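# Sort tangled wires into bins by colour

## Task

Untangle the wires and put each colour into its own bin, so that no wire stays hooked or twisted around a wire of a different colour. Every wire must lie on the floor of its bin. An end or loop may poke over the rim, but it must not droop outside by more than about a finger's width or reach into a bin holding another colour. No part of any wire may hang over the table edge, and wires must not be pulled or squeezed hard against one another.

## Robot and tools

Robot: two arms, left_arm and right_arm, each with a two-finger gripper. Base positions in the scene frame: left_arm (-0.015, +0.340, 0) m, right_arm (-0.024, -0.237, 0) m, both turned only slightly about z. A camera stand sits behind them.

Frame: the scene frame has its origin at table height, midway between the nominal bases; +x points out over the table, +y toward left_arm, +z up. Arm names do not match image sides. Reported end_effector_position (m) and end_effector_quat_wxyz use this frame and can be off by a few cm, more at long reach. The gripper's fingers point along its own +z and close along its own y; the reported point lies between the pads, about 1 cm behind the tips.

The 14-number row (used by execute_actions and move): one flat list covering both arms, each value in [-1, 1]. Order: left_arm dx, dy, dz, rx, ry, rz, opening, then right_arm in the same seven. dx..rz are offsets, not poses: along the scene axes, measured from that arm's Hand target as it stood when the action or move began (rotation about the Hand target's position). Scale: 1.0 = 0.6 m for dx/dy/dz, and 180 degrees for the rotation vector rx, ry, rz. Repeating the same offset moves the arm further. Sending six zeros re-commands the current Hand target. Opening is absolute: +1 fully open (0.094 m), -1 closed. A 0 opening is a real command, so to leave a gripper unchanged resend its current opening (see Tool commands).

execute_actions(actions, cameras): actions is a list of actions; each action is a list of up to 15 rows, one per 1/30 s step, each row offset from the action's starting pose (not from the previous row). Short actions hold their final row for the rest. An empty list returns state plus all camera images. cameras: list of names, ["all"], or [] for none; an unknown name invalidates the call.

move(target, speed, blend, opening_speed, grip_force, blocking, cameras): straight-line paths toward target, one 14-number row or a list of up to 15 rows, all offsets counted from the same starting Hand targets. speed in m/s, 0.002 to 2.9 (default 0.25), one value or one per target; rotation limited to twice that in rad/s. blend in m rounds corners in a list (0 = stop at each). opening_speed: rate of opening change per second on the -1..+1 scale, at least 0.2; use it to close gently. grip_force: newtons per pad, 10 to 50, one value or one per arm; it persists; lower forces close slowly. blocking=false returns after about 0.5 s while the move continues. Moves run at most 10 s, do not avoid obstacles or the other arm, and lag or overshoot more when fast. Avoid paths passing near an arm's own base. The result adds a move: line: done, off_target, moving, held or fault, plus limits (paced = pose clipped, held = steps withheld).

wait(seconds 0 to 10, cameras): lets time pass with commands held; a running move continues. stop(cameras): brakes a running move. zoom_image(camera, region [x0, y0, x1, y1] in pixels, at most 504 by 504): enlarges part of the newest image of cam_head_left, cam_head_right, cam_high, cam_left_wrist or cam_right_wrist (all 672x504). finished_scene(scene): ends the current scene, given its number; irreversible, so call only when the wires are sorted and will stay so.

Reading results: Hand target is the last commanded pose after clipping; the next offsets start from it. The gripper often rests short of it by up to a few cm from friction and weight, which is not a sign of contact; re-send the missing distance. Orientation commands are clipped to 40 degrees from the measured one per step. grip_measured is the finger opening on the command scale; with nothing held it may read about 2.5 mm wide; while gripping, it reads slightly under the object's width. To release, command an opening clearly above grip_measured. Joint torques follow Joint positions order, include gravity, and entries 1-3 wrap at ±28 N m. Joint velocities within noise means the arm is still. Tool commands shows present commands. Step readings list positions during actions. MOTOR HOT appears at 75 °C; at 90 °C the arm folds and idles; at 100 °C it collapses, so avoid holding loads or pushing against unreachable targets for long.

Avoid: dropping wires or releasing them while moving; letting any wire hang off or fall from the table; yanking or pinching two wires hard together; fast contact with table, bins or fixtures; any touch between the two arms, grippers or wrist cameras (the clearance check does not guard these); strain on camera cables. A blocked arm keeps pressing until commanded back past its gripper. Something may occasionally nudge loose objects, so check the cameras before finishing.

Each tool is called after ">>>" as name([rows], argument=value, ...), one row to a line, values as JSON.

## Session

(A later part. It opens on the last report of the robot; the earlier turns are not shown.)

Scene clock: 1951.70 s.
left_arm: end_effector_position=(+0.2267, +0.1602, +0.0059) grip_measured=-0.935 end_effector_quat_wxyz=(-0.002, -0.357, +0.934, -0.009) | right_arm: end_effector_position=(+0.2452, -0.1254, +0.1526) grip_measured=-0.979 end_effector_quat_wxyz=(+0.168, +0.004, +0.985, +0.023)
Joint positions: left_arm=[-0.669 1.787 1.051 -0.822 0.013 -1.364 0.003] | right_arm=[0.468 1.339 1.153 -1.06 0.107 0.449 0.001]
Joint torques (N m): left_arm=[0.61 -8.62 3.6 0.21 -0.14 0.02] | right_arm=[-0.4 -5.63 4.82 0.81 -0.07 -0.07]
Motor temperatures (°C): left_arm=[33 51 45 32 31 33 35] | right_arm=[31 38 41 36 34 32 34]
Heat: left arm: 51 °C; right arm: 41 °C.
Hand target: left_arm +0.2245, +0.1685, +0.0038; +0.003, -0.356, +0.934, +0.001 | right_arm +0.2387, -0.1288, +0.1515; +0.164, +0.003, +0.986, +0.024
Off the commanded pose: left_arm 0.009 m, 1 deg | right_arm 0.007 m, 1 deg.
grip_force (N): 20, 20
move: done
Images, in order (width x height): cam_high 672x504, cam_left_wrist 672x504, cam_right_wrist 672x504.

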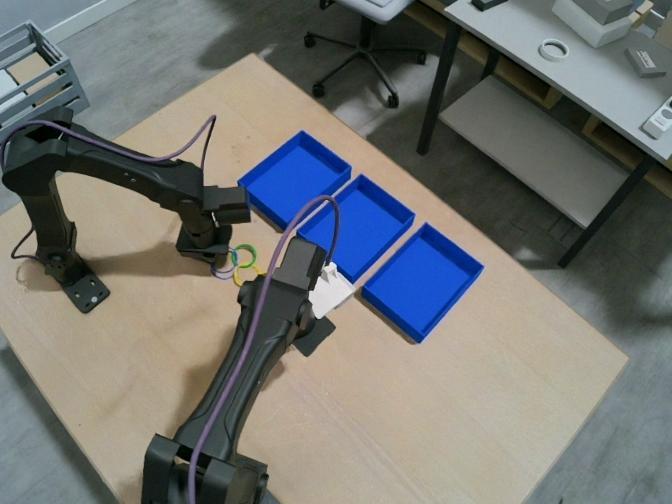

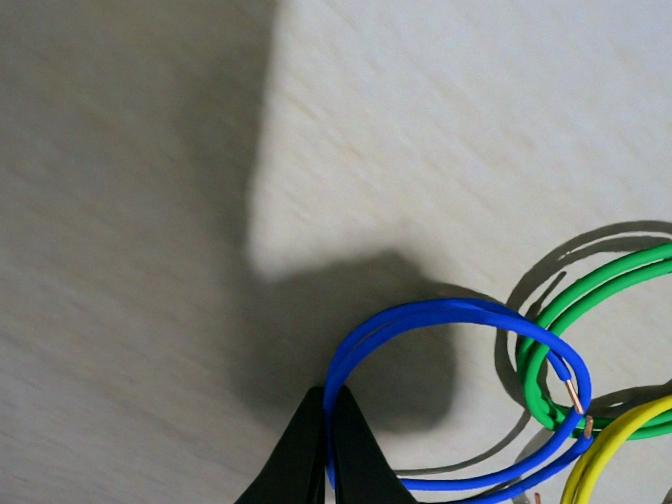

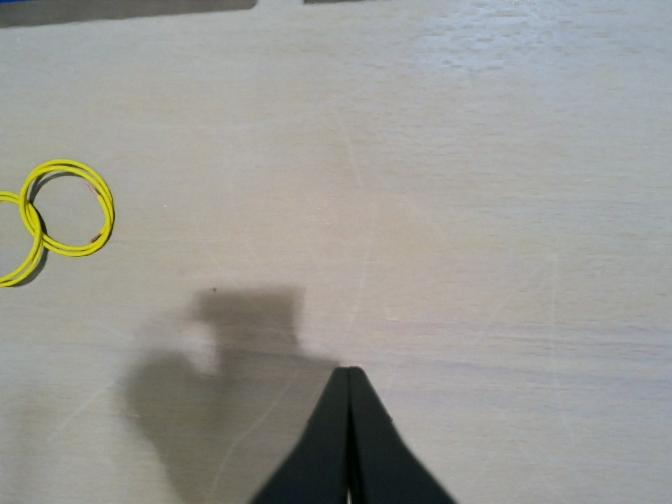

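>>> move([
  [-0.009,-0.012,0.004,0,0,0.11,-0.96,0,0,0,0,0,0,-1],
  [-0.02,-0.03,0.004,0,0,0.22,-0.96,0,0,0,0,0,0,-1],
  [-0.05,-0.01,0.004,0,0,0.22,-0.96,0,0,0,0,0,0,-1],
], speed=0.08, blend=[0.006,0.006,0], cameras=["cam_left_wrist","cam_head_left"])

>>> zoom_image(camera="cam_left_wrist", region=[400, 240, 660, 504])

Scene clock: 1970.13 s.
left_arm: end_effector_position=(+0.2010, +0.1596, +0.0061) grip_measured=-0.935 end_effector_quat_wxyz=(-0.001, -0.644, +0.765, -0.004) | right_arm: end_effector_position=(+0.2452, -0.1254, +0.1526) grip_measured=-0.979 end_effector_quat_wxyz=(+0.168, +0.004, +0.985, +0.023)
Joint positions: left_arm=[-0.731 1.722 0.973 -0.814 0.004 -2.095 0.003] | right_arm=[0.468 1.339 1.153 -1.06 0.107 0.449 0.001]
Joint torques (N m): left_arm=[-0.72 -8.38 3.82 0.17 0.05 -0.16] | right_arm=[-0.42 -5.61 4.82 0.81 -0.08 -0.07]
Heat: left arm: 51 °C; right arm: 41 °C.
Hand target: left_arm +0.1946, +0.1624, +0.0062; +0.002, -0.652, +0.759, +0.002 | right_arm +0.2387, -0.1288, +0.1515; +0.164, +0.003, +0.986, +0.024
Off the commanded pose: left_arm 0.007 m, 1 deg | right_arm 0.007 m, 1 deg.
joint sent to its limit (left arm) — joint 6 (wrist roll), lower limit. The joint targets still meet the commanded pose.
grip_force (N): 20, 20
move: done
Images, in order (width x height): cam_head_left 672x504, cam_left_wrist 672x504.

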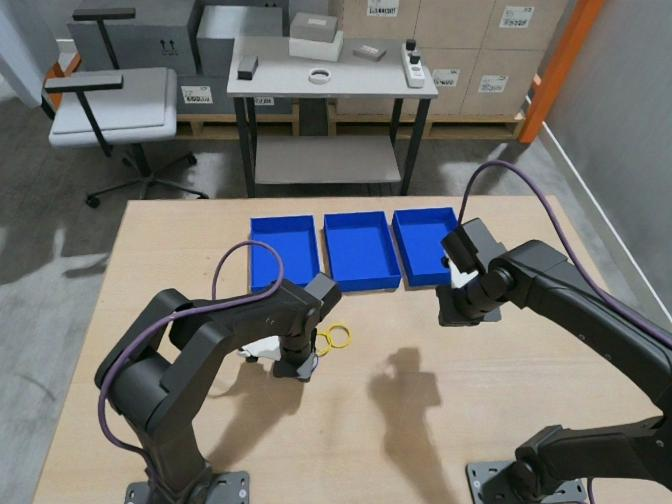

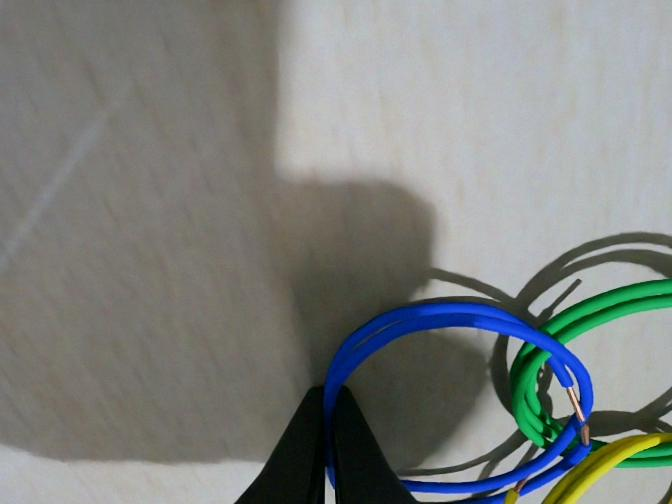

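Scaled by 1.909 from the camera's 672x504 image, which has a finer 960x720 frame.

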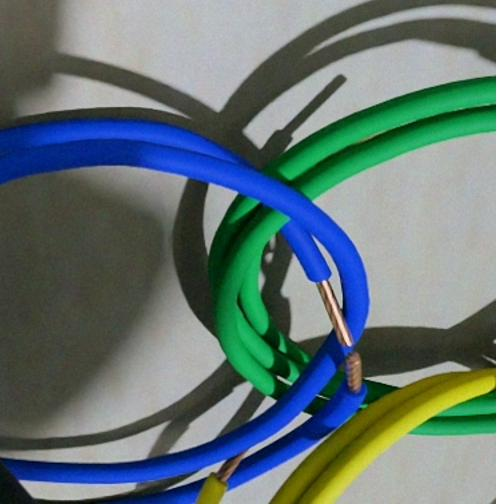

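>>> move([
  [0.006,0,0.0,0,0,0,-0.4,0,0,0,0,0,0,-1],
  [0.02,0,0.09,0,0,0,-0.4,0,0,0,0,0,0,-1],
  [0.05,0.02,0.09,0,0,-0.53,-0.4,0,0,0,0,0,0,-1],
], opening_speed=0.8, blend=[0,0.01,0], cameras=["cam_left_wrist"])

>>> zoom_image(camera="cam_left_wrist", region=[320, 140, 600, 420])

Scene clock: 1997.43 s.
left_arm: end_effector_position=(+0.2211, +0.1725, +0.0590) grip_measured=-0.403 end_effector_quat_wxyz=(+0.006, +0.121, +0.993, -0.006) | right_arm: end_effector_position=(+0.2452, -0.1254, +0.1526) grip_measured=-0.979 end_effector_quat_wxyz=(+0.168, +0.004, +0.985, +0.023)
Joint positions: left_arm=[-0.651 1.662 1.132 -1.024 0.006 -0.373 0.028] | right_arm=[0.468 1.339 1.153 -1.06 0.107 0.449 0.001]
Joint torques (N m): left_arm=[0.76 -5.65 6.94 0.05 -0.04 0.01] | right_arm=[-0.4 -5.61 4.81 0.81 -0.07 -0.07]
Heat: left arm: 49 °C; right arm: 41 °C.
Hand target: left_arm +0.2245, +0.1745, +0.0602; +0.003, +0.122, +0.992, +0.000 | right_arm +0.2387, -0.1288, +0.1515; +0.164, +0.003, +0.986, +0.024
Off the commanded pose: left_arm 0.004 m, 1 deg | right_arm 0.007 m, 1 deg.
grip_force (N): 20, 20
move: done
Images, in order (width x height): cam_left_wrist 672x504.

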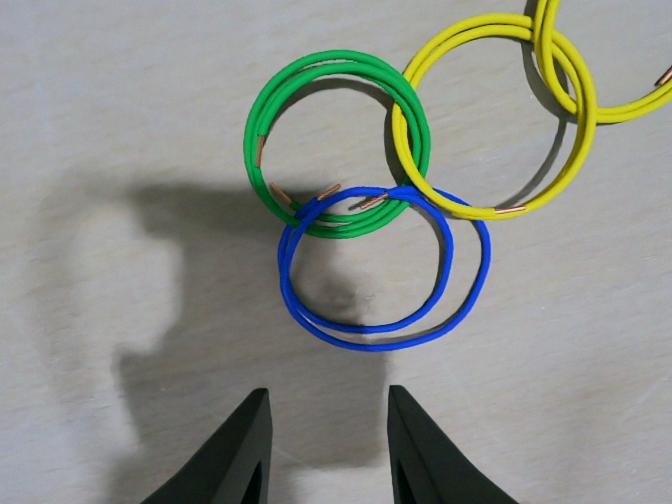

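Scaled by 1.800 from the camera's 672x504 image, which has a finer 960x720 frame.

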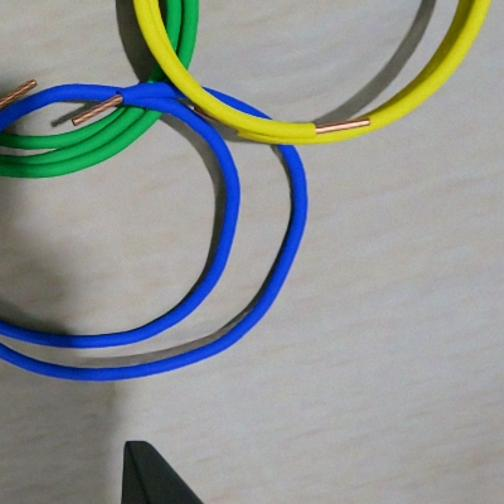

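>>> zoom_image(camera="cam_left_wrist", region=[240, 140, 380, 280])

>>> zoom_image(camera="cam_left_wrist", region=[340, 140, 500, 300])

Scaled by 3.600 from the camera's 672x504 image, which has a finer 960x720 frame.

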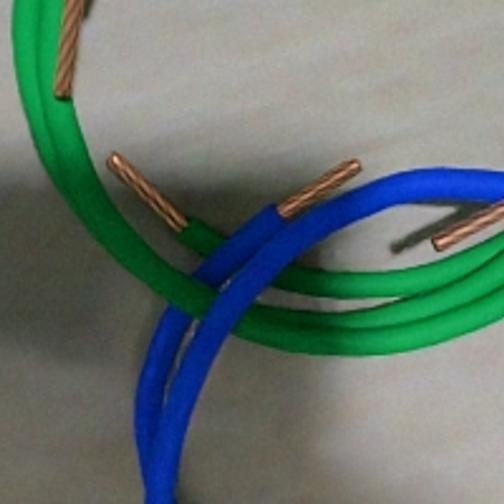

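Scaled by 3.150 from the camera's 672x504 image, which has a finer 960x720 frame.

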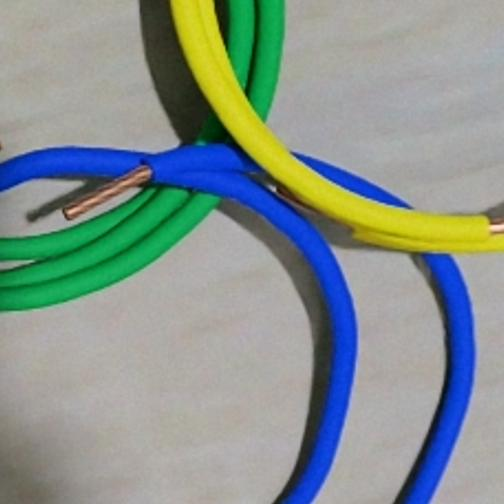

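>>> move([
  [0.019,0.013,-0.04,0,0,0,-0.5,0,0,0,0,0,0,-1],
  [0.019,0.019,-0.102,0,0,0,-0.5,0,0,0,0,0,0,-1],
], speed=0.12, cameras=["cam_left_wrist"])

Scene clock: 2024.63 s.
left_arm: end_effector_position=(+0.2279, +0.1865, +0.0059) grip_measured=-0.497 end_effector_quat_wxyz=(-0.010, +0.121, +0.993, +0.002) | right_arm: end_effector_position=(+0.2452, -0.1254, +0.1526) grip_measured=-0.979 end_effector_quat_wxyz=(+0.168, +0.004, +0.985, +0.023)
Joint positions: left_arm=[-0.597 1.767 1.026 -0.85 0.006 -0.321 0.024] | right_arm=[0.468 1.339 1.153 -1.06 0.107 0.449 0.001]
Joint torques (N m): left_arm=[0.76 -6.56 4.03 0.67 0 0.08] | right_arm=[-0.43 -5.61 4.82 0.81 -0.08 -0.07]
Heat: left arm: 48 °C; right arm: 41 °C.
Hand target: left_arm +0.2359, +0.1858, -0.0010; +0.003, +0.122, +0.992, +0.000 | right_arm +0.2387, -0.1288, +0.1515; +0.164, +0.003, +0.986, +0.024
Off the commanded pose: left_arm 0.011 m, 2 deg | right_arm 0.007 m, 1 deg.
grip_force (N): 20, 20
move: off_target (left_arm)
Images, in order (width x height): cam_left_wrist 672x504.

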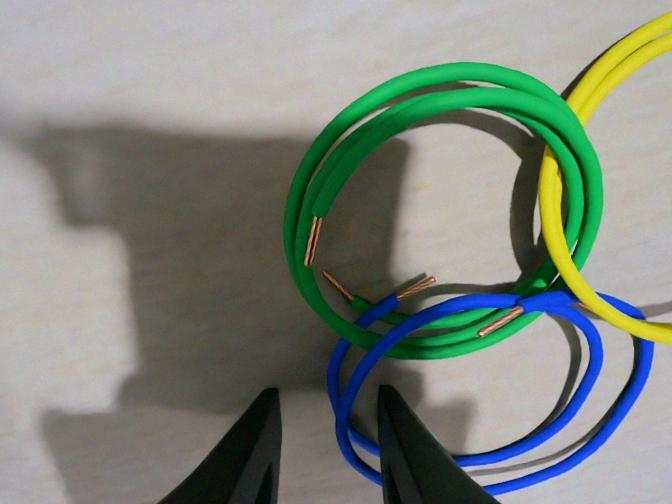

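>>> move([
  [0,0,0.0,0,0,0,-0.96,0,0,0,0,0,0,-1],
  [-0.035,0.006,0.006,0,0,0,-0.96,0,0,0,0,0,0,-1],
], speed=0.06, opening_speed=0.5, cameras=["cam_left_wrist"])

>>> zoom_image(camera="cam_left_wrist", region=[280, 240, 540, 500])

Scene clock: 2037.80 s.
left_arm: end_effector_position=(+0.2229, +0.1872, +0.0058) grip_measured=-0.935 end_effector_quat_wxyz=(+0.011, +0.123, +0.992, -0.004) | right_arm: end_effector_position=(+0.2452, -0.1254, +0.1526) grip_measured=-0.979 end_effector_quat_wxyz=(+0.168, +0.004, +0.985, +0.023)
Joint positions: left_arm=[-0.61 1.714 0.962 -0.796 -0.002 -0.329 0.003] | right_arm=[0.468 1.339 1.153 -1.06 0.107 0.449 0.001]
Joint torques (N m): left_arm=[-0.76 -7.61 3.41 0.24 0 -0.11] | right_arm=[-0.42 -5.61 4.82 0.81 -0.08 -0.07]
Heat: left arm: 47 °C; right arm: 41 °C.
Hand target: left_arm +0.2150, +0.1894, +0.0026; +0.003, +0.122, +0.992, +0.000 | right_arm +0.2387, -0.1288, +0.1515; +0.164, +0.003, +0.986, +0.024
Off the commanded pose: left_arm 0.009 m, 1 deg | right_arm 0.007 m, 1 deg.
grip_force (N): 20, 20
move: done
Images, in order (width x height): cam_left_wrist 672x504.

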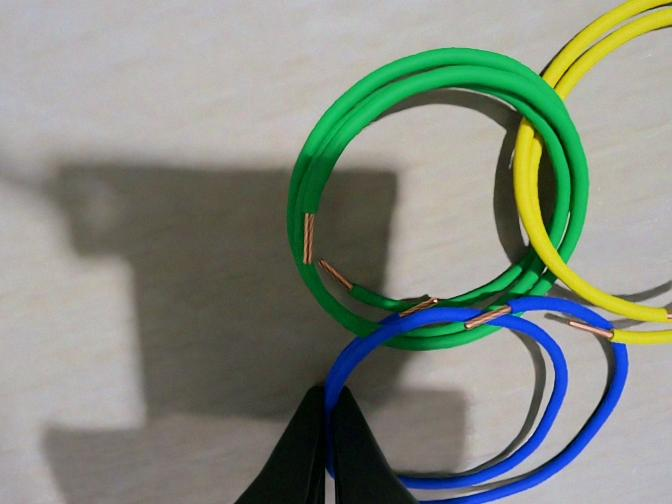

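Scaled by 1.938 from the camera's 672x504 image, which has a finer 960x720 frame.

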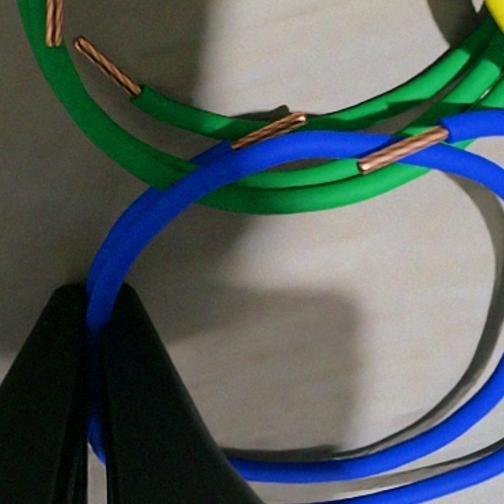

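>>> move(target=[-0.075,0.025,0.004,0,0,0,-0.96,0,0,0,0,0,0,-1], speed=0.06, cameras=["cam_left_wrist"])

>>> zoom_image(camera="cam_left_wrist", region=[280, 200, 580, 500])

Scene clock: 2048.00 s.
left_arm: end_effector_position=(+0.1765, +0.2019, +0.0058) grip_measured=-0.935 end_effector_quat_wxyz=(+0.008, +0.124, +0.992, -0.003) | right_arm: end_effector_position=(+0.2452, -0.1254, +0.1526) grip_measured=-0.979 end_effector_quat_wxyz=(+0.168, +0.004, +0.985, +0.023)
Joint positions: left_arm=[-0.665 1.547 0.783 -0.789 -0.002 -0.382 0.003] | right_arm=[0.468 1.339 1.153 -1.06 0.107 0.449 0.001]
Joint torques (N m): left_arm=[-0.9 -6.54 3.67 0.18 0.03 -0.1] | right_arm=[-0.42 -5.6 4.83 0.81 -0.07 -0.07]
Heat: left arm: 47 °C; right arm: 41 °C.
Hand target: left_arm +0.1699, +0.2044, +0.0049; +0.003, +0.123, +0.992, +0.000 | right_arm +0.2387, -0.1288, +0.1515; +0.164, +0.003, +0.986, +0.024
Off the commanded pose: left_arm 0.007 m, 1 deg | right_arm 0.007 m, 1 deg.
grip_force (N): 20, 20
move: done
Images, in order (width x height): cam_left_wrist 672x504.

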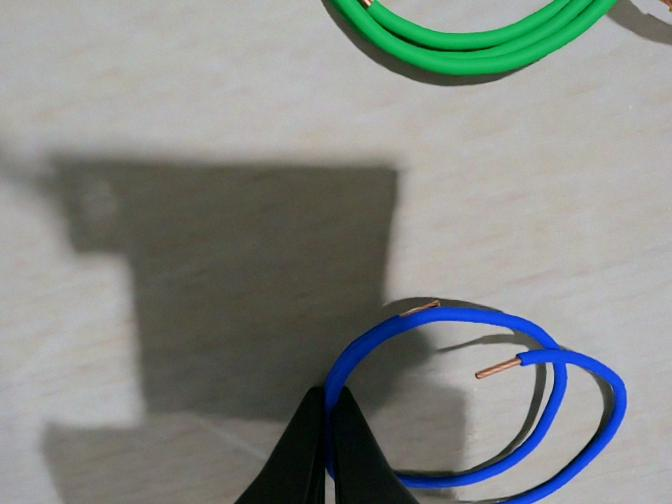

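Scaled by 1.680 from the camera's 672x504 image, which has a finer 960x720 frame.

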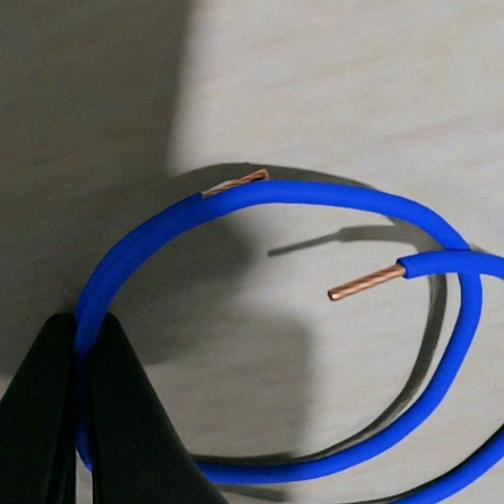

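>>> move([
  [0,0,0.22,0,0,0,-0.96,0,0,0,0,0,0,-1],
  [0.45,0.03,0.28,0,0,0,-0.96,0,0,0,0,0,0,-1],
], speed=0.2, blend=[0.03,0], cameras=["cam_left_wrist","cam_head_left","cam_high"])

Scene clock: 2070.83 s.
left_arm: end_effector_position=(+0.4403, +0.2217, +0.1772) grip_measured=-0.935 end_effector_quat_wxyz=(+0.100, +0.117, +0.988, -0.014) | right_arm: end_effector_position=(+0.2452, -0.1254, +0.1526) grip_measured=-0.979 end_effector_quat_wxyz=(+0.168, +0.004, +0.985, +0.023)
Joint positions: left_arm=[-0.29 2.268 2.443 -1.543 0.001 -0.021 0.003] | right_arm=[0.468 1.339 1.153 -1.06 0.107 0.449 0.001]
Joint torques (N m): left_arm=[0.06 -10.61 6.8 0.32 0.03 0.09] | right_arm=[-0.42 -5.63 4.82 0.81 -0.08 -0.07]
Motor temperatures (°C): left_arm=[33 46 46 32 31 33 35] | right_arm=[31 38 41 36 34 32 34]
Heat: left arm: 46 °C; right arm: 41 °C.
Hand target: left_arm +0.4399, +0.2225, +0.1731; +0.003, +0.122, +0.992, +0.000 | right_arm +0.2387, -0.1288, +0.1515; +0.164, +0.003, +0.986, +0.024
Off the commanded pose: left_arm 0.004 m, 11 deg | right_arm 0.007 m, 1 deg.
joint sent to its limit (left arm) — joint 4 (wrist pitch), lower limit. The joint targets are off in orientation, not in position.
grip_force (N): 20, 20
move: off_target (left_arm)
Images, in order (width x height): cam_head_left 672x504, cam_high 672x504, cam_left_wrist 672x504.

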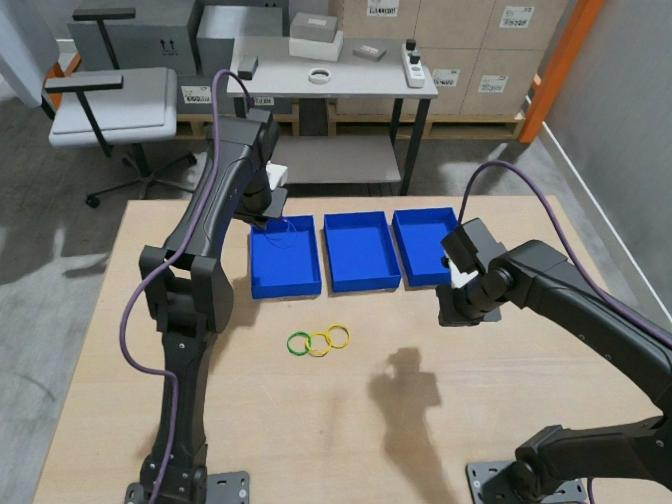

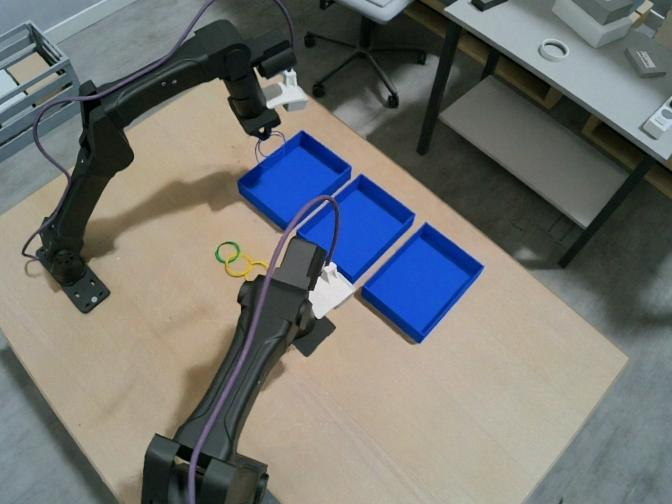

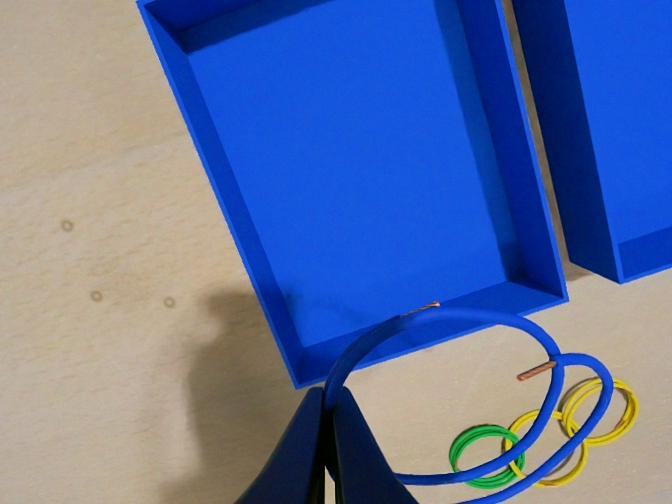

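>>> move(target=[0.04,0.015,-0.2,0,0,0,-0.96,0,0,0,0,0,0,-1], speed=0.15, cameras=["cam_left_wrist","cam_high"])

Scene clock: 2084.20 s.
left_arm: end_effector_position=(+0.4588, +0.2295, +0.0555) grip_measured=-0.935 end_effector_quat_wxyz=(-0.001, +0.120, +0.993, +0.000) | right_arm: end_effector_position=(+0.2452, -0.1254, +0.1526) grip_measured=-0.979 end_effector_quat_wxyz=(+0.168, +0.004, +0.985, +0.023)
Joint positions: left_arm=[-0.265 2.544 2.458 -1.487 0.001 0.01 0.003] | right_arm=[0.468 1.339 1.153 -1.06 0.107 0.449 0.001]
Joint velocities: left_arm=[within noise] | right_arm=[0.007 -0.046 -0.002 0.007 0.007 -0.022 0]
Joint torques (N m): left_arm=[0.68 -12.83 6.87 0.23 0.02 0.1] | right_arm=[-0.4 -5.61 4.82 0.81 -0.07 -0.07]
Motor temperatures (°C): left_arm=[33 51 47 32 31 33 35] | right_arm=[31 38 41 36 34 32 34]
Heat: left arm: 51 °C; right arm: 41 °C.
Hand target: left_arm +0.4639, +0.2315, +0.0530; +0.003, +0.123, +0.992, +0.000 | right_arm +0.2387, -0.1288, +0.1515; +0.164, +0.003, +0.986, +0.024
Off the commanded pose: left_arm 0.006 m, 1 deg | right_arm 0.007 m, 1 deg.
grip_force (N): 20, 20
move: done
Images, in order (width x height): cam_high 672x504, cam_left_wrist 672x504.

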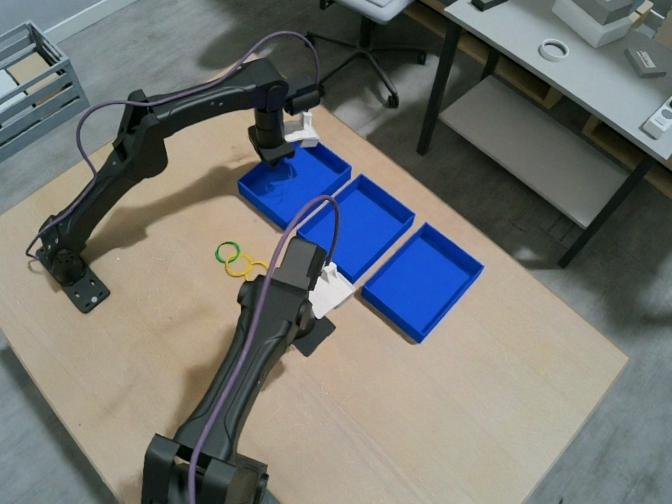

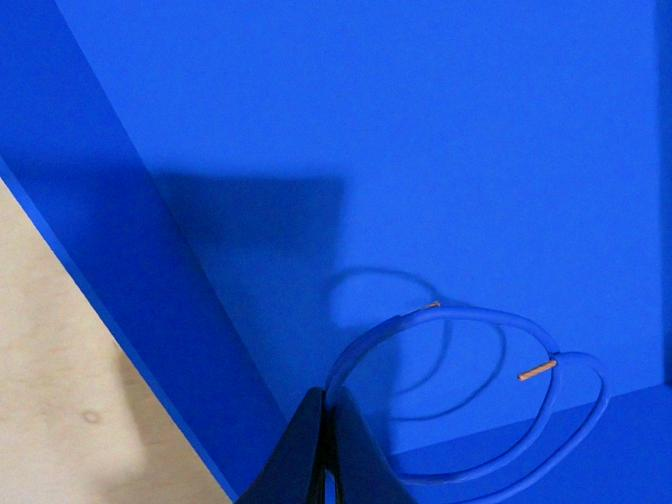

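>>> move([
  [0.06,-0.02,0,0,0,0,-0.96,0,0,0,0,0,0,-1],
  [0.06,-0.02,-0.07,0,0,0,-0.96,0,0,0,0,0,0,-1],
  [0.06,-0.02,-0.07,0,0,0,-0.6,0,0,0,0,0,0,-1],
  [0.06,-0.02,0.15,0,0,0,-0.6,0,0,0,0,0,0,-1],
], speed=0.12, opening_speed=0.5, blend=[0.01,0,0,0], cameras=["cam_left_wrist","cam_head_left"])

Scene clock: 2100.57 s.
left_arm: end_effector_position=(+0.5058, +0.2184, +0.1361) grip_measured=-0.603 end_effector_quat_wxyz=(+0.137, +0.119, +0.983, -0.016) | right_arm: end_effector_position=(+0.2452, -0.1254, +0.1526) grip_measured=-0.979 end_effector_quat_wxyz=(+0.168, +0.004, +0.985, +0.023)
Joint positions: left_arm=[-0.265 2.586 2.838 -1.545 0.001 0.01 0.019] | right_arm=[0.468 1.339 1.153 -1.06 0.107 0.449 0.001]
Joint torques (N m): left_arm=[-0.24 -16.13 4.31 0.54 0 0.02] | right_arm=[-0.4 -5.63 4.82 0.81 -0.07 -0.07]
Motor temperatures (°C): left_arm=[33 56 47 32 31 33 35] | right_arm=[31 38 41 36 34 32 34]
Heat: left arm: 56 °C; right arm: 41 °C.
Hand target: left_arm +0.4999, +0.2195, +0.1431; +0.003, +0.122, +0.992, +0.000 | right_arm +0.2387, -0.1288, +0.1515; +0.164, +0.003, +0.986, +0.024
Off the commanded pose: left_arm 0.009 m, 16 deg | right_arm 0.007 m, 1 deg.
elbow stopped short (left arm): the move would have taken joint 3 (elbow) straighter than the controller allows.
joint sent to its limit (left arm) — joint 4 (wrist pitch), lower limit. The joint targets are off in orientation, not in position.
grip_force (N): 20, 20
move: off_target (left_arm); target 3's new opening was sent with left_arm's hand 0.003 m and 3 deg from that target
Images, in order (width x height): cam_head_left 672x504, cam_left_wrist 672x504.

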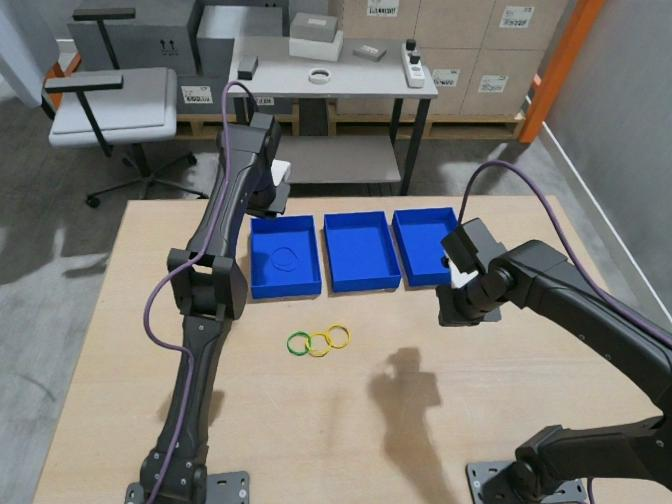

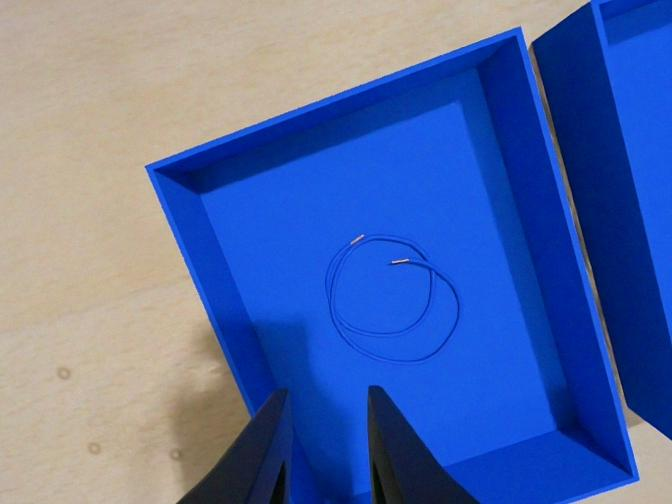

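>>> move([
  [-0.1,0.0,0.0,0,0,0,-0.6,0,0,0,0,0,0,-1],
  [-0.43,-0.06,-0.07,0,0,0.08,-0.6,0,0,0,0,0,0,-1],
], blend=[0.02,0], cameras=["cam_left_wrist"])

>>> zoom_image(camera="cam_left_wrist", region=[280, 140, 540, 400])

Scene clock: 2116.50 s.
left_arm: end_effector_position=(+0.2401, +0.1833, +0.0986) grip_measured=-0.603 end_effector_quat_wxyz=(-0.011, +0.001, +1.000, +0.002) | right_arm: end_effector_position=(+0.2452, -0.1254, +0.1526) grip_measured=-0.979 end_effector_quat_wxyz=(+0.168, +0.004, +0.985, +0.023)
Joint positions: left_arm=[-0.583 1.703 1.339 -1.228 0.008 -0.547 0.019] | right_arm=[0.468 1.339 1.153 -1.06 0.107 0.449 0.001]
Joint torques (N m): left_arm=[-0.38 -9.36 4.56 0.32 -0.07 -0.1] | right_arm=[-0.42 -5.61 4.82 0.81 -0.08 -0.07]
Motor temperatures (°C): left_arm=[33 56 46 32 31 33 35] | right_arm=[31 37 41 36 34 32 34]
Heat: left arm: 56 °C; right arm: 41 °C.
Hand target: left_arm +0.2419, +0.1835, +0.1010; +0.003, -0.003, +1.000, +0.000 | right_arm +0.2387, -0.1288, +0.1515; +0.164, +0.003, +0.986, +0.024
Off the commanded pose: left_arm 0.003 m, 2 deg | right_arm 0.007 m, 1 deg.
grip_force (N): 20, 20
move: done
Images, in order (width x height): cam_left_wrist 672x504.

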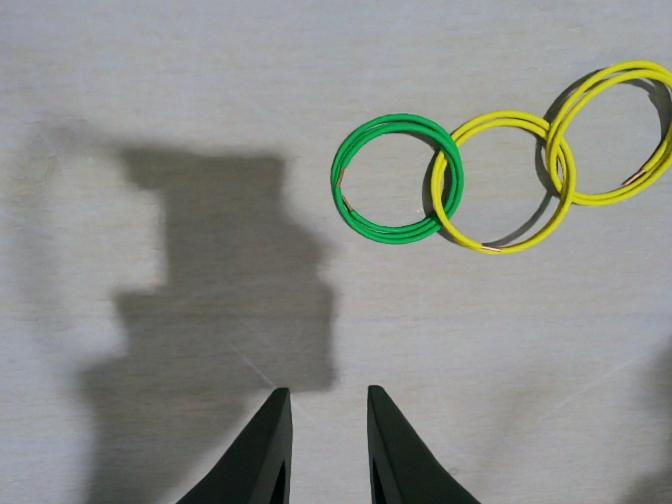

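Scaled by 1.938 from the camera's 672x504 image, which has a finer 960x720 frame.

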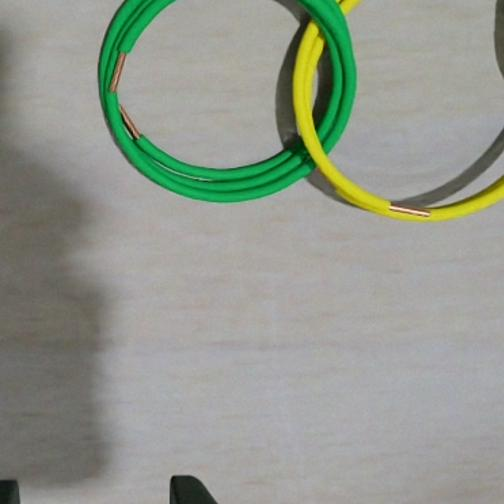

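>>> zoom_image(camera="cam_left_wrist", region=[410, 100, 500, 190])

>>> zoom_image(camera="cam_left_wrist", region=[410, 170, 500, 260])

>>> zoom_image(camera="cam_left_wrist", region=[320, 150, 410, 240])

>>> zoom_image(camera="cam_left_wrist", region=[500, 100, 600, 260])

Scaled by 5.600 from the camera's 672x504 image, which has a finer 960x720 frame.

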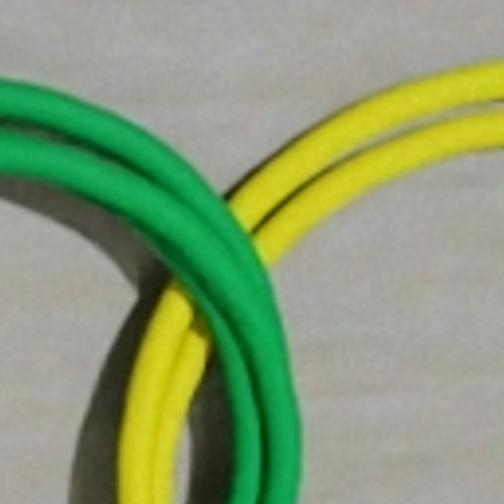

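Scaled by 5.600 from the camera's 672x504 image, which has a finer 960x720 frame.

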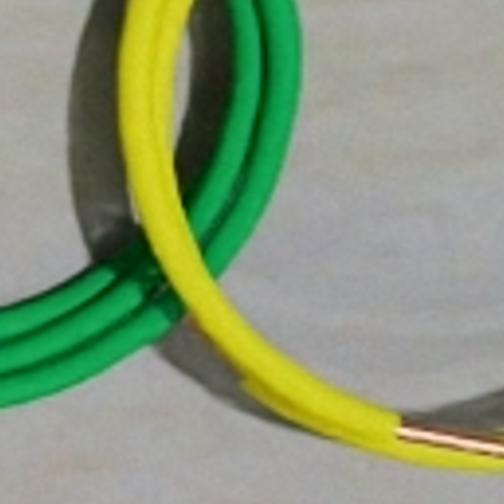

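Scaled by 5.600 from the camera's 672x504 image, which has a finer 960x720 frame.

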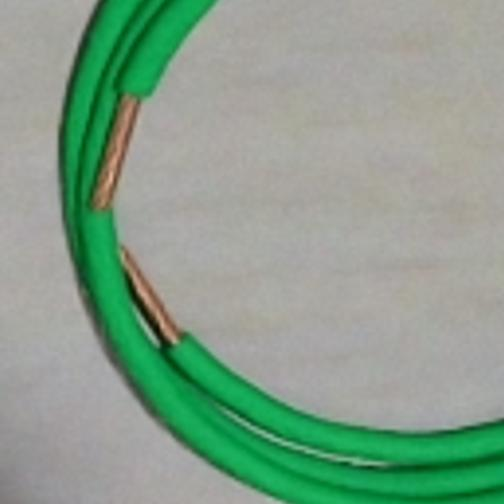

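Scaled by 3.150 from the camera's 672x504 image, which has a finer 960x720 frame.

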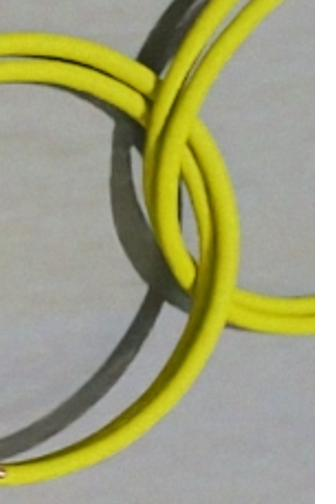

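>>> move(target=[0.03,-0.004,-0.12,0,0,0,-0.5,0,0,0,0,0,0,-1], speed=0.15, cameras=["cam_left_wrist"])

>>> zoom_image(camera="cam_left_wrist", region=[280, 200, 500, 420])

Scene clock: 2164.73 s.
left_arm: end_effector_position=(+0.2566, +0.1783, +0.0336) grip_measured=-0.503 end_effector_quat_wxyz=(-0.001, -0.004, +1.000, -0.004) | right_arm: end_effector_position=(+0.2452, -0.1254, +0.1526) grip_measured=-0.979 end_effector_quat_wxyz=(+0.168, +0.004, +0.985, +0.023)
Joint positions: left_arm=[-0.57 1.803 1.192 -0.958 0.008 -0.544 0.023] | right_arm=[0.468 1.339 1.153 -1.06 0.107 0.449 0.001]
Joint torques (N m): left_arm=[0.62 -7.38 4.67 0.39 -0.07 0.07] | right_arm=[-0.42 -5.63 4.83 0.81 -0.07 -0.07]
Heat: left arm: 53 °C; right arm: 41 °C.
Hand target: left_arm +0.2600, +0.1811, +0.0291; +0.003, -0.003, +1.000, +0.000 | right_arm +0.2387, -0.1288, +0.1515; +0.164, +0.003, +0.986, +0.024
Off the commanded pose: left_arm 0.006 m, 1 deg | right_arm 0.007 m, 1 deg.
grip_force (N): 20, 20
move: done
Images, in order (width x height): cam_left_wrist 672x504.

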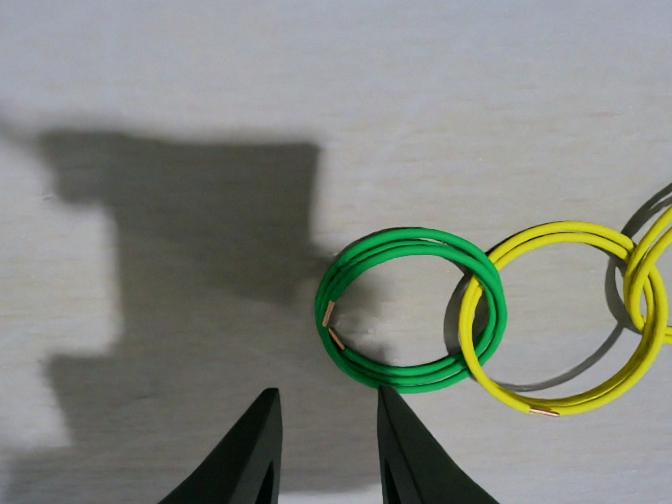

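Scaled by 2.291 from the camera's 672x504 image, which has a finer 960x720 frame.

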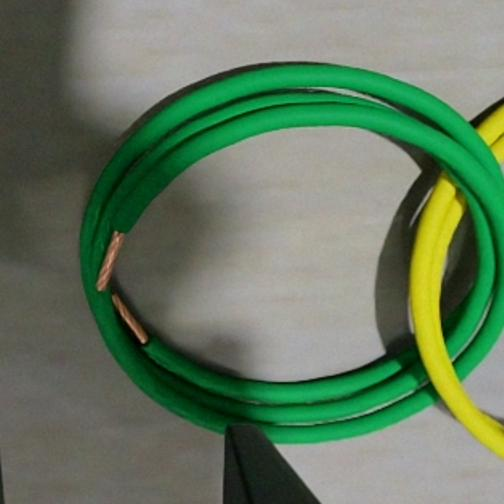

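>>> move([
  [0.018,-0.002,0,0,0,0,-0.5,0,0,0,0,0,0,-1],
  [0.014,-0.002,-0.05,0,0,0,-0.5,0,0,0,0,0,0,-1],
], speed=0.1, cameras=["cam_left_wrist"])

Scene clock: 2178.07 s.
left_arm: end_effector_position=(+0.2637, +0.1792, +0.0061) grip_measured=-0.503 end_effector_quat_wxyz=(-0.004, -0.004, +1.000, -0.002) | right_arm: end_effector_position=(+0.2452, -0.1254, +0.1526) grip_measured=-0.979 end_effector_quat_wxyz=(+0.168, +0.004, +0.985, +0.023)
Joint positions: left_arm=[-0.556 1.873 1.164 -0.868 0.007 -0.531 0.023] | right_arm=[0.468 1.339 1.153 -1.06 0.107 0.449 0.001]
Joint torques (N m): left_arm=[0.25 -7.46 4.3 0.57 -0.04 0.05] | right_arm=[-0.4 -5.61 4.83 0.81 -0.07 -0.07]
Heat: left arm: 52 °C; right arm: 41 °C.
Hand target: left_arm +0.2682, +0.1800, -0.0010; +0.003, -0.003, +1.000, +0.000 | right_arm +0.2387, -0.1288, +0.1515; +0.164, +0.003, +0.986, +0.024
Off the commanded pose: left_arm 0.008 m, 1 deg | right_arm 0.007 m, 1 deg.
grip_force (N): 20, 20
move: done
Images, in order (width x height): cam_left_wrist 672x504.

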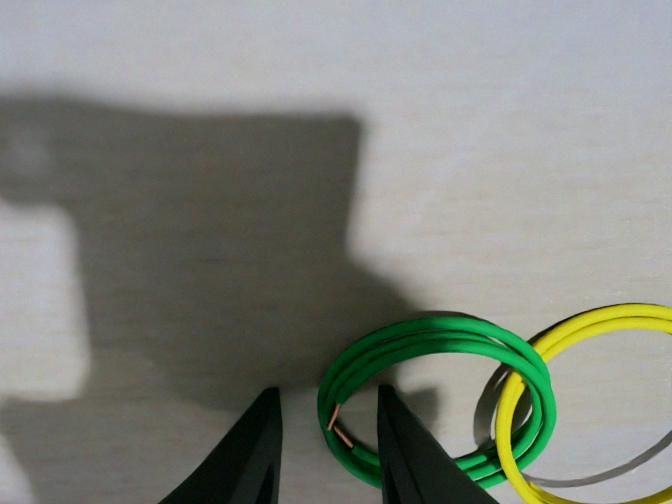

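>>> move([
  [0,0,0.0,0,0,0,-0.96,0,0,0,0,0,0,-1],
  [-0.0235,-0.0058,0.008,0,0,0.156,-0.96,0,0,0,0,0,0,-1],
  [-0.0415,-0.022,0.008,0,0,0.311,-0.96,0,0,0,0,0,0,-1],
  [-0.05,-0.0457,0.008,0,0,0.472,-0.96,0,0,0,0,0,0,-1],
], speed=0.12, opening_speed=0.5, blend=[0,0.006,0.006,0], cameras=["cam_left_wrist","cam_right_wrist"])

>>> zoom_image(camera="cam_left_wrist", region=[300, 240, 560, 504])

Scene clock: 2209.47 s.
left_arm: end_effector_position=(+0.2469, +0.1605, +0.0061) grip_measured=-0.934 end_effector_quat_wxyz=(+0.017, -0.672, +0.740, -0.001) | right_arm: end_effector_position=(+0.2452, -0.1254, +0.1526) grip_measured=-0.979 end_effector_quat_wxyz=(+0.168, +0.004, +0.985, +0.023)
Joint positions: left_arm=[-0.656 1.845 1.127 -0.843 -0.032 -2.097 0.003] | right_arm=[0.468 1.339 1.153 -1.06 0.107 0.449 0.001]
Joint torques (N m): left_arm=[-1.36 -8.1 4.93 0.14 0.31 -0.11] | right_arm=[-0.42 -5.61 4.83 0.81 -0.07 -0.07]
Motor temperatures (°C): left_arm=[33 48 46 32 32 33 35] | right_arm=[31 37 41 36 34 32 34]
Heat: left arm: 48 °C; right arm: 41 °C.
Hand target: left_arm +0.2384, +0.1525, +0.0039; +0.002, -0.677, +0.736, +0.002 | right_arm +0.2387, -0.1288, +0.1515; +0.164, +0.003, +0.986, +0.024
Off the commanded pose: left_arm 0.012 m, 2 deg | right_arm 0.007 m, 1 deg.
joint sent to its limit (left arm) — joint 6 (wrist roll), lower limit. The joint targets still meet the commanded pose.
grip_force (N): 20, 20
move: off_target (left_arm)
Images, in order (width x height): cam_left_wrist 672x504, cam_right_wrist 672x504.

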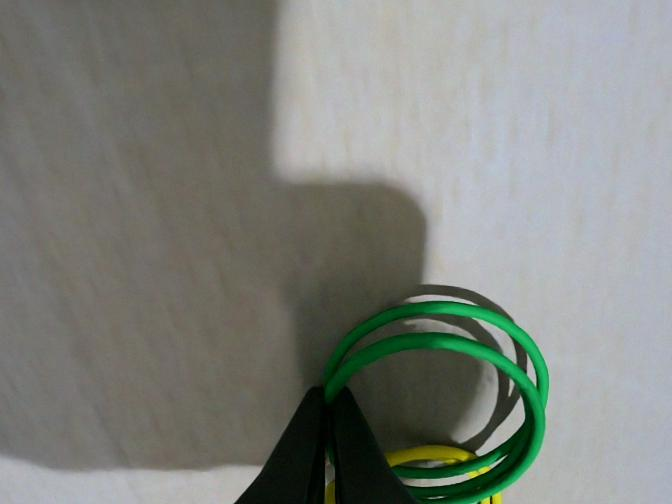

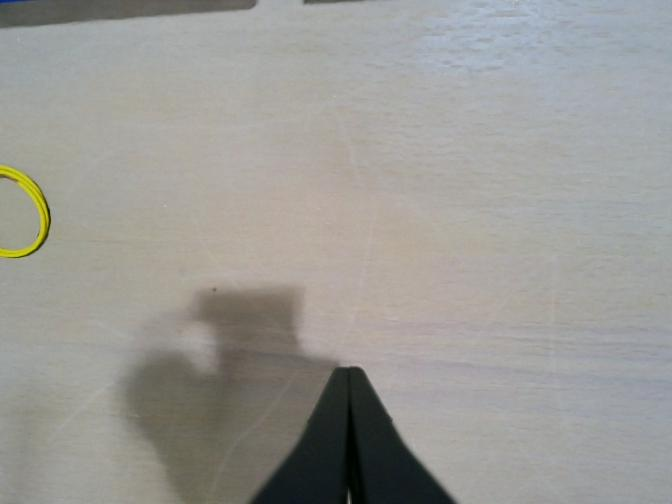

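Scaled by 1.909 from the camera's 672x504 image, which has a finer 960x720 frame.

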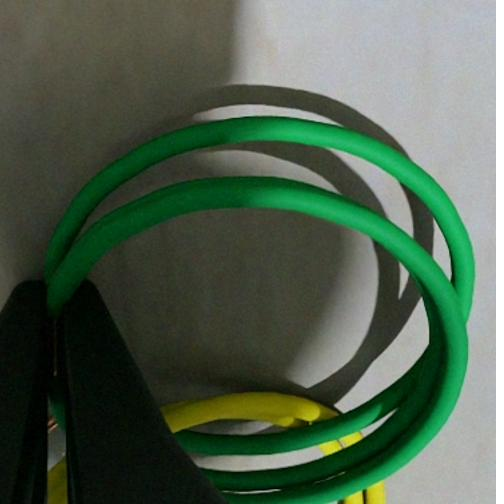

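Release and look.

>>> move([
  [-0.005,0,0.0,0,0,0,-0.5,0,0,0,0,0,0,-1],
  [0.0,0.0,0.09,0,0,0,-0.5,0,0,0,0,0,0,-1],
  [0.0,0.04,0.1,0,0,-0.47,-0.5,0,0,0,0,0,0,-1],
], opening_speed=0.8, blend=[0,0.01,0], cameras=["cam_left_wrist"])

>>> zoom_image(camera="cam_left_wrist", region=[320, 140, 560, 380])

Scene clock: 2223.93 s.
left_arm: end_effector_position=(+0.2420, +0.1690, +0.0604) grip_measured=-0.503 end_effector_quat_wxyz=(+0.003, -0.007, +1.000, -0.006) | right_arm: end_effector_position=(+0.2452, -0.1254, +0.1526) grip_measured=-0.979 end_effector_quat_wxyz=(+0.168, +0.004, +0.985, +0.023)
Joint positions: left_arm=[-0.62 1.735 1.222 -1.045 0.007 -0.6 0.023] | right_arm=[0.468 1.339 1.153 -1.06 0.107 0.449 0.001]
Joint torques (N m): left_arm=[0.85 -9.51 4.6 0.03 -0.11 0.06] | right_arm=[-0.42 -5.63 4.81 0.81 -0.07 -0.07]
Heat: left arm: 48 °C; right arm: 41 °C.
Hand target: left_arm +0.2383, +0.1765, +0.0638; +0.003, -0.006, +1.000, +0.000 | right_arm +0.2387, -0.1288, +0.1515; +0.164, +0.003, +0.986, +0.024
Off the commanded pose: left_arm 0.009 m, 1 deg | right_arm 0.007 m, 1 deg.
grip_force (N): 20, 20
move: done
Images, in order (width x height): cam_left_wrist 672x504.

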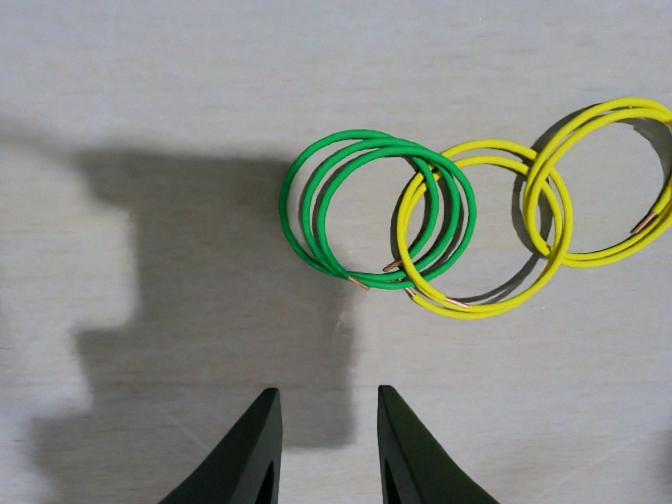

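Scaled by 2.100 from the camera's 672x504 image, which has a finer 960x720 frame.

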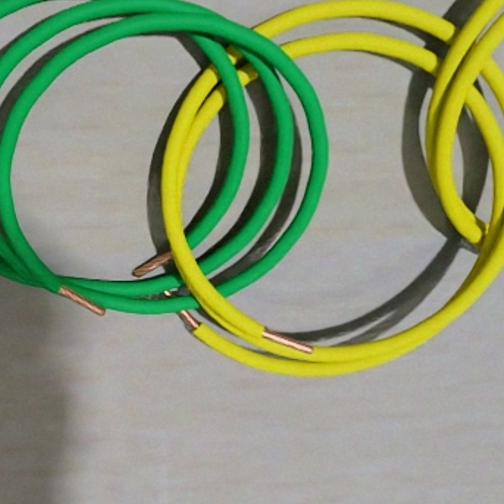

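>>> zoom_image(camera="cam_left_wrist", region=[310, 230, 430, 320])

Scaled by 4.200 from the camera's 672x504 image, which has a finer 960x720 frame.

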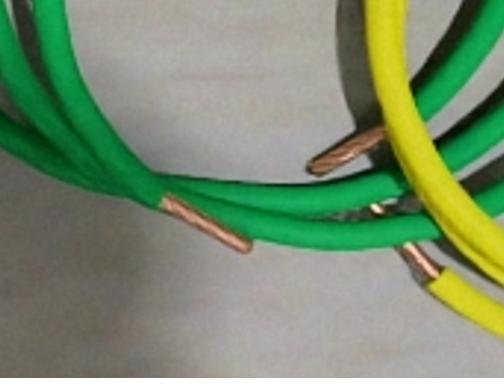

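>>> move(target=[0.015,-0.012,-0.01,0,0,-0.65,-0.78,0,0,0,0,0,0,-1], speed=0.2, cameras=["cam_left_wrist"])

>>> zoom_image(camera="cam_left_wrist", region=[250, 220, 450, 420])

Scene clock: 2286.37 s.
left_arm: end_effector_position=(+0.2420, +0.1703, +0.0567) grip_measured=-0.777 end_effector_quat_wxyz=(+0.000, +0.848, +0.530, -0.001) | right_arm: end_effector_position=(+0.2452, -0.1254, +0.1526) grip_measured=-0.979 end_effector_quat_wxyz=(+0.168, +0.004, +0.985, +0.023)
Joint positions: left_arm=[-0.62 1.748 1.222 -1.045 0.001 1.439 0.01] | right_arm=[0.468 1.339 1.153 -1.06 0.107 0.449 0.001]
Joint torques (N m): left_arm=[0.96 -6.67 6.95 0.15 0.04 0.09] | right_arm=[-0.4 -5.61 4.82 0.81 -0.08 -0.07]
Motor temperatures (°C): left_arm=[33 53 46 32 31 33 35] | right_arm=[31 37 40 36 34 32 34]
Heat: left arm: 53 °C; right arm: 40 °C.
Hand target: left_arm +0.2473, +0.1693, +0.0579; +0.001, +0.850, +0.528, -0.002 | right_arm +0.2387, -0.1288, +0.1515; +0.164, +0.003, +0.986, +0.024
Off the commanded pose: left_arm 0.005 m, 0 deg | right_arm 0.007 m, 1 deg.
grip_force (N): 20, 20
move: done
Images, in order (width x height): cam_left_wrist 672x504.

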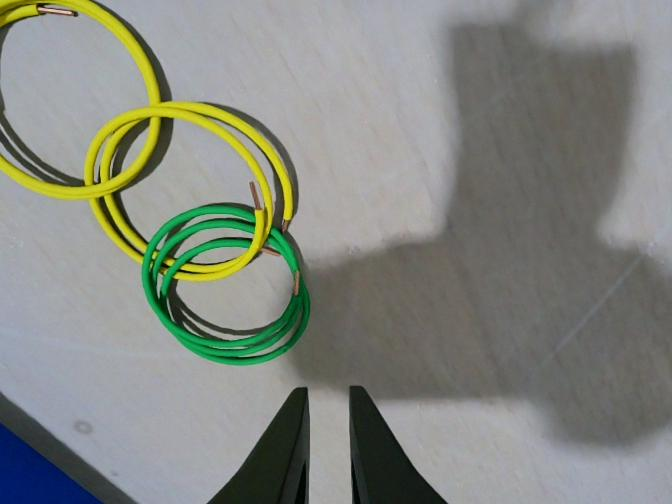

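Scaled by 2.520 from the camera's 672x504 image, which has a finer 960x720 frame.

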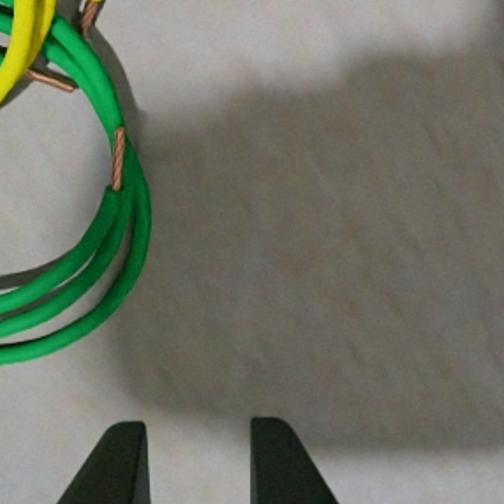

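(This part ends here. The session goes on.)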